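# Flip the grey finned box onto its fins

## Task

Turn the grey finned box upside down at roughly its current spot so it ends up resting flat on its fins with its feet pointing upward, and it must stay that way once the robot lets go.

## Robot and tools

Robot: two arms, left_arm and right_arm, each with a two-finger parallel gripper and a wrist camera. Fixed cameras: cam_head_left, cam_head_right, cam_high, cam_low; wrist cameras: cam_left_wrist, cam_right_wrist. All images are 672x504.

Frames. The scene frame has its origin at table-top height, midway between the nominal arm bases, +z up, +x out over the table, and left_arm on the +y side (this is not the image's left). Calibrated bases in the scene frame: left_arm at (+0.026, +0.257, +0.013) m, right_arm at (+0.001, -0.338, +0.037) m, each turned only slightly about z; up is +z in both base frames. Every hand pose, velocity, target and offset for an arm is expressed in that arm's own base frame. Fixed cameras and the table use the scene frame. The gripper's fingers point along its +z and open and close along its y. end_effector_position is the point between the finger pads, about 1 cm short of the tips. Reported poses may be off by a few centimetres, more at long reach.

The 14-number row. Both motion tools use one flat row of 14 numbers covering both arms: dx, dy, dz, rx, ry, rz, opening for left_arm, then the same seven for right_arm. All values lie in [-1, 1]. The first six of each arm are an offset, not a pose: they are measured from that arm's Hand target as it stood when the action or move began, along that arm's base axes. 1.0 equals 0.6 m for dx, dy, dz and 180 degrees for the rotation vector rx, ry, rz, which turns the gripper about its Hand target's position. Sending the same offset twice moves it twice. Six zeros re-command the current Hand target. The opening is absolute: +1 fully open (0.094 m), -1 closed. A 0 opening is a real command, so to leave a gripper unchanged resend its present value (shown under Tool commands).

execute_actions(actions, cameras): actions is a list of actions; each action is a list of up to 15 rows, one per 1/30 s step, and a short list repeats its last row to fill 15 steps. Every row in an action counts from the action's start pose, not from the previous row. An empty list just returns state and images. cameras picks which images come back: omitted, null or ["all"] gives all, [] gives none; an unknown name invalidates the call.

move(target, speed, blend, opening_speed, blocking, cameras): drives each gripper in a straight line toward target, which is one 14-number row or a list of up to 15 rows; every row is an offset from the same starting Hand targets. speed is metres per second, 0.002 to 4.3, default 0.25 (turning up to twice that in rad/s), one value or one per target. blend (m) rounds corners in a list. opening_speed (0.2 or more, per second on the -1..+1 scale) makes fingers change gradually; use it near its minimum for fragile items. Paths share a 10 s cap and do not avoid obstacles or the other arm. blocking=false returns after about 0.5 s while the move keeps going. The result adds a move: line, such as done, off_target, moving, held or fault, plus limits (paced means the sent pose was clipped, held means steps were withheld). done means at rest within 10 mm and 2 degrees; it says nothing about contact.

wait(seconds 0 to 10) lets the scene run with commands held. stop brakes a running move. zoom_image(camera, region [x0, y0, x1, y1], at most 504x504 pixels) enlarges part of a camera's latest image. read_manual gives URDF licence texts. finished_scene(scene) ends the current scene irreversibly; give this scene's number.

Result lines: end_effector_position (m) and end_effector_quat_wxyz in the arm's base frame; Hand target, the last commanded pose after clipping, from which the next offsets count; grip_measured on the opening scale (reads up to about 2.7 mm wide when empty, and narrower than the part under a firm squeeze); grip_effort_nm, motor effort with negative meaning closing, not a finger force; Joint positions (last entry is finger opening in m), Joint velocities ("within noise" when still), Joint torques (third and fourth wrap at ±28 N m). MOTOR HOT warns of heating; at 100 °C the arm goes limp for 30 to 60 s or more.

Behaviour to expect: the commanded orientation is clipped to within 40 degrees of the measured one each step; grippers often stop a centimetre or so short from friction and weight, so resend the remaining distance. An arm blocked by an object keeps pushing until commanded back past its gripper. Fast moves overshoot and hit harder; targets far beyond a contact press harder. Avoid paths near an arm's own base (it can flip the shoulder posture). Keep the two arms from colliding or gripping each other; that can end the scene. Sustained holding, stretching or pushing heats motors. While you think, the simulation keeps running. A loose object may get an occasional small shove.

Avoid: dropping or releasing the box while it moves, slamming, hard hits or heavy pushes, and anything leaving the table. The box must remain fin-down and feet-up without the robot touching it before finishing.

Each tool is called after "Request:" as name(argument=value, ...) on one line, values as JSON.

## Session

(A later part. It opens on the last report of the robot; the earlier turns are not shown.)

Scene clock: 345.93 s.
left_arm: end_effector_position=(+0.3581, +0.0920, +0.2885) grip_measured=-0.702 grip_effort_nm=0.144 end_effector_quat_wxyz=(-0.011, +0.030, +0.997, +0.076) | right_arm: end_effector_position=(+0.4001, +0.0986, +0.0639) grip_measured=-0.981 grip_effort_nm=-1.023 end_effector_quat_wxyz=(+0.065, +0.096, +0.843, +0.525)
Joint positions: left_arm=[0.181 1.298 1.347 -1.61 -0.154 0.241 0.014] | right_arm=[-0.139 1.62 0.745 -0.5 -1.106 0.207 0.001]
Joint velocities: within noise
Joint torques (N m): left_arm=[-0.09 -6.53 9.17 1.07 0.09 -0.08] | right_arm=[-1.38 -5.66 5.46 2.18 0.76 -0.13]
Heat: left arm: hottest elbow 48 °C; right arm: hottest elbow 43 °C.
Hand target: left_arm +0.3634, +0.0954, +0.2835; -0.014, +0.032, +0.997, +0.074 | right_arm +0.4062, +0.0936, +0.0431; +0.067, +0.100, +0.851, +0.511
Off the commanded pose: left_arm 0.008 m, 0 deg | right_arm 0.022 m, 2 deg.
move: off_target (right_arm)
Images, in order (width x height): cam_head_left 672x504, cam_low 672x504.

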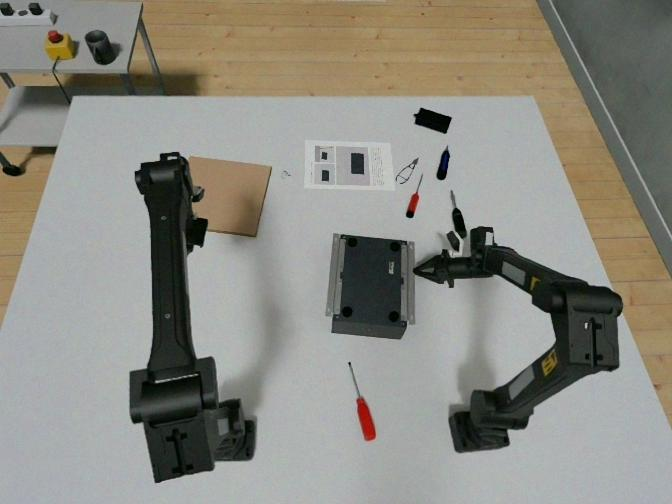

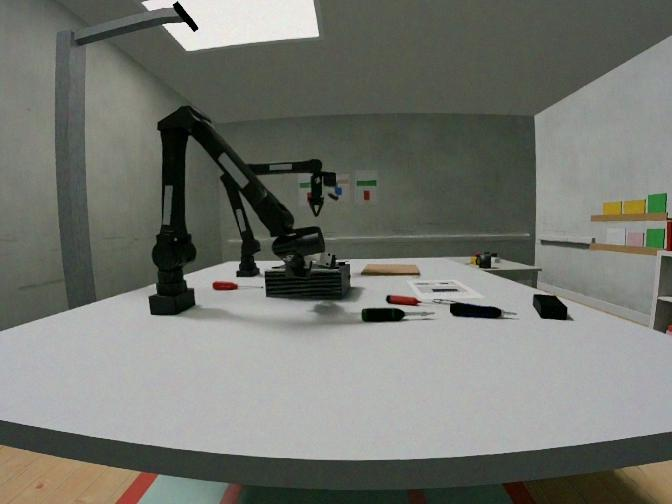

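Request:
move(target=[[0,0,0,0,0,0,-0.7, 0,0,0.033,0,0,0,-1],[0,0,0,0,0,0,-0.7, 0.02,0.22,0.033,0,0,0.02,-1]], speed=0.07, cameras=["cam_low","cam_head_left"])

Scene clock: 355.33 s.
left_arm: end_effector_position=(+0.3581, +0.0920, +0.2885) grip_measured=-0.702 grip_effort_nm=0.144 end_effector_quat_wxyz=(-0.011, +0.030, +0.997, +0.076) | right_arm: end_effector_position=(+0.4236, +0.1991, +0.0667) grip_measured=-0.981 grip_effort_nm=-1.018 end_effector_quat_wxyz=(+0.069, +0.089, +0.854, +0.508)
Joint positions: left_arm=[0.181 1.298 1.347 -1.61 -0.154 0.241 0.014] | right_arm=[0.135 1.62 0.734 -0.091 -0.961 0.659 0.001]
Joint velocities: within noise
Joint torques (N m): left_arm=[-0.09 -6.65 9.2 1.06 0.1 -0.08] | right_arm=[4.42 -8.59 6.45 2.29 -0.6 0.14]
Heat: left arm: hottest elbow 48 °C; right arm: hottest elbow 42 °C.
Hand target: left_arm +0.3634, +0.0954, +0.2835; -0.014, +0.032, +0.997, +0.074 | right_arm +0.4183, +0.2255, +0.0629; +0.051, +0.074, +0.854, +0.513
Off the commanded pose: left_arm 0.008 m, 0 deg | right_arm 0.027 m, 3 deg.
move: off_target (right_arm)
Images, in order (width x height): cam_head_left 672x504, cam_low 672x504.

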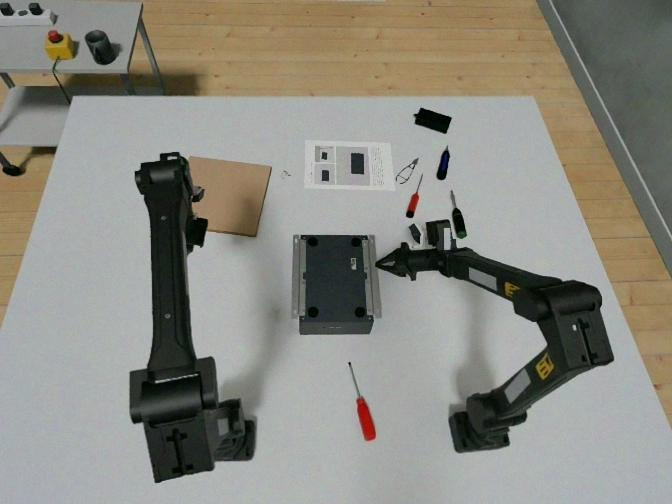

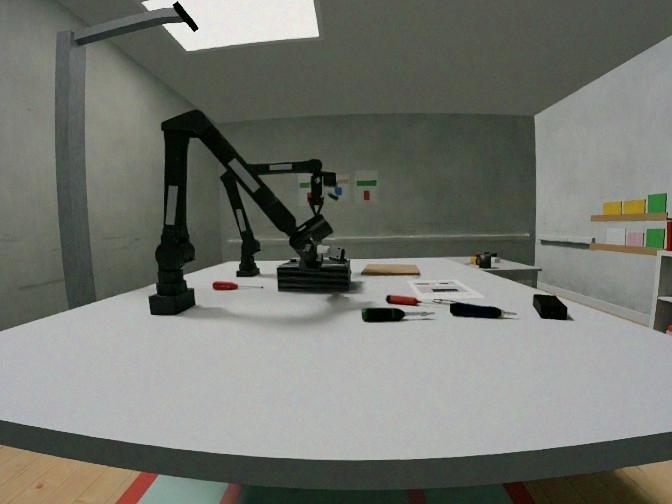

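Request:
move(target=[[0,0,0,0,0,0,-0.7, 0.02,0.045,0.003,0,0,0,-1],[0,0,0,0,0,0,-0.7, 0.02,0.005,0.003,0,0,0,-1],[0,0,0,0,0,0,-0.7, 0.02,0.005,0.003,0,0,0,-0.4],[0,0,0,0,0,0,-0.7, -0.03,-0.145,0.115,0,0,0,-0.4],[0,0,0,0,0,0,-0.7, -0.06,-0.2,0.28,0,0,0,-0.4]], speed=[0.07,0.07,0.1,0.1,0.2], opening_speed=0.5, cameras=["cam_low","cam_head_left"])

Request:
zoom_image(camera="cam_low", region=[180, 180, 380, 310])

Scene clock: 367.57 s.
left_arm: end_effector_position=(+0.3581, +0.0920, +0.2885) grip_measured=-0.702 grip_effort_nm=0.149 end_effector_quat_wxyz=(-0.011, +0.030, +0.997, +0.076) | right_arm: end_effector_position=(+0.3671, +0.1122, +0.2169) grip_measured=-0.401 grip_effort_nm=0.066 end_effector_quat_wxyz=(+0.033, +0.079, +0.855, +0.512)
Joint positions: left_arm=[0.181 1.298 1.347 -1.61 -0.154 0.241 0.014] | right_arm=[-0.107 1.295 0.915 -1.099 -1.075 0.133 0.028]
Joint velocities: within noise
Joint torques (N m): left_arm=[-0.03 -6.65 9.13 1.09 0.09 -0.08] | right_arm=[-1.9 -6.71 10.86 0.34 -0.75 -0.21]
Heat: left arm: hottest elbow 48 °C; right arm: hottest elbow 42 °C.
Hand target: left_arm +0.3634, +0.0954, +0.2835; -0.014, +0.032, +0.997, +0.074 | right_arm +0.3823, +0.1056, +0.2309; +0.051, +0.074, +0.854, +0.513
Off the commanded pose: left_arm 0.008 m, 0 deg | right_arm 0.022 m, 2 deg.
move: off_target (right_arm)
Images, in order (width x height): cam_head_left 672x504, cam_low 672x504.

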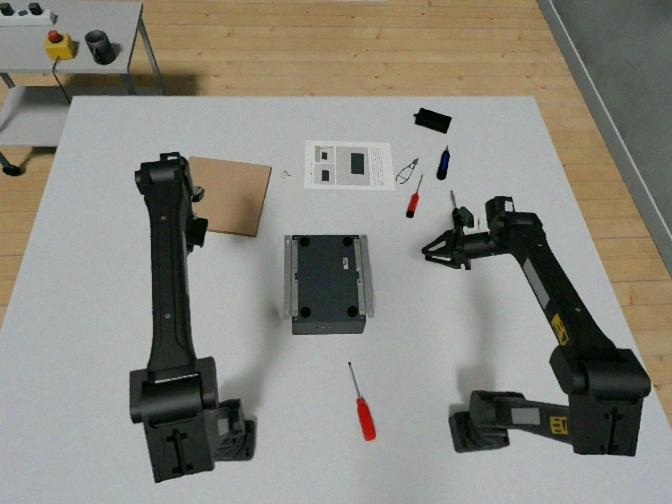

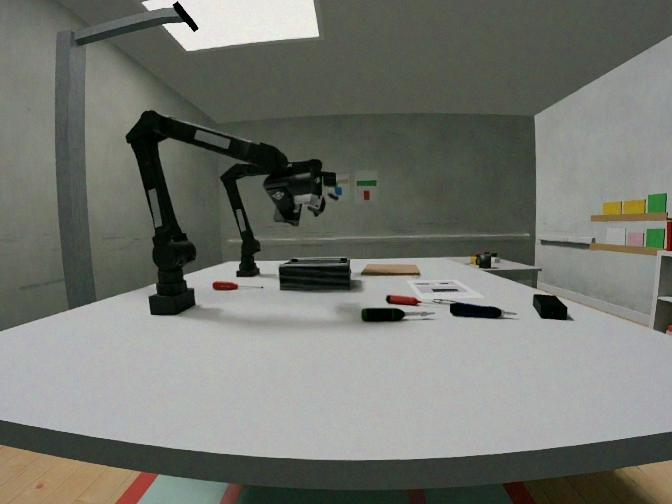

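Scaled by 2.520.

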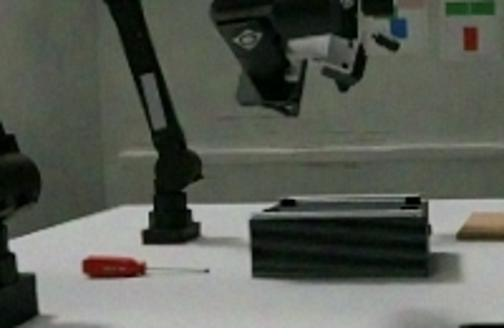

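Request:
finished_scene(scene=2)

The scene is finished: the task was done.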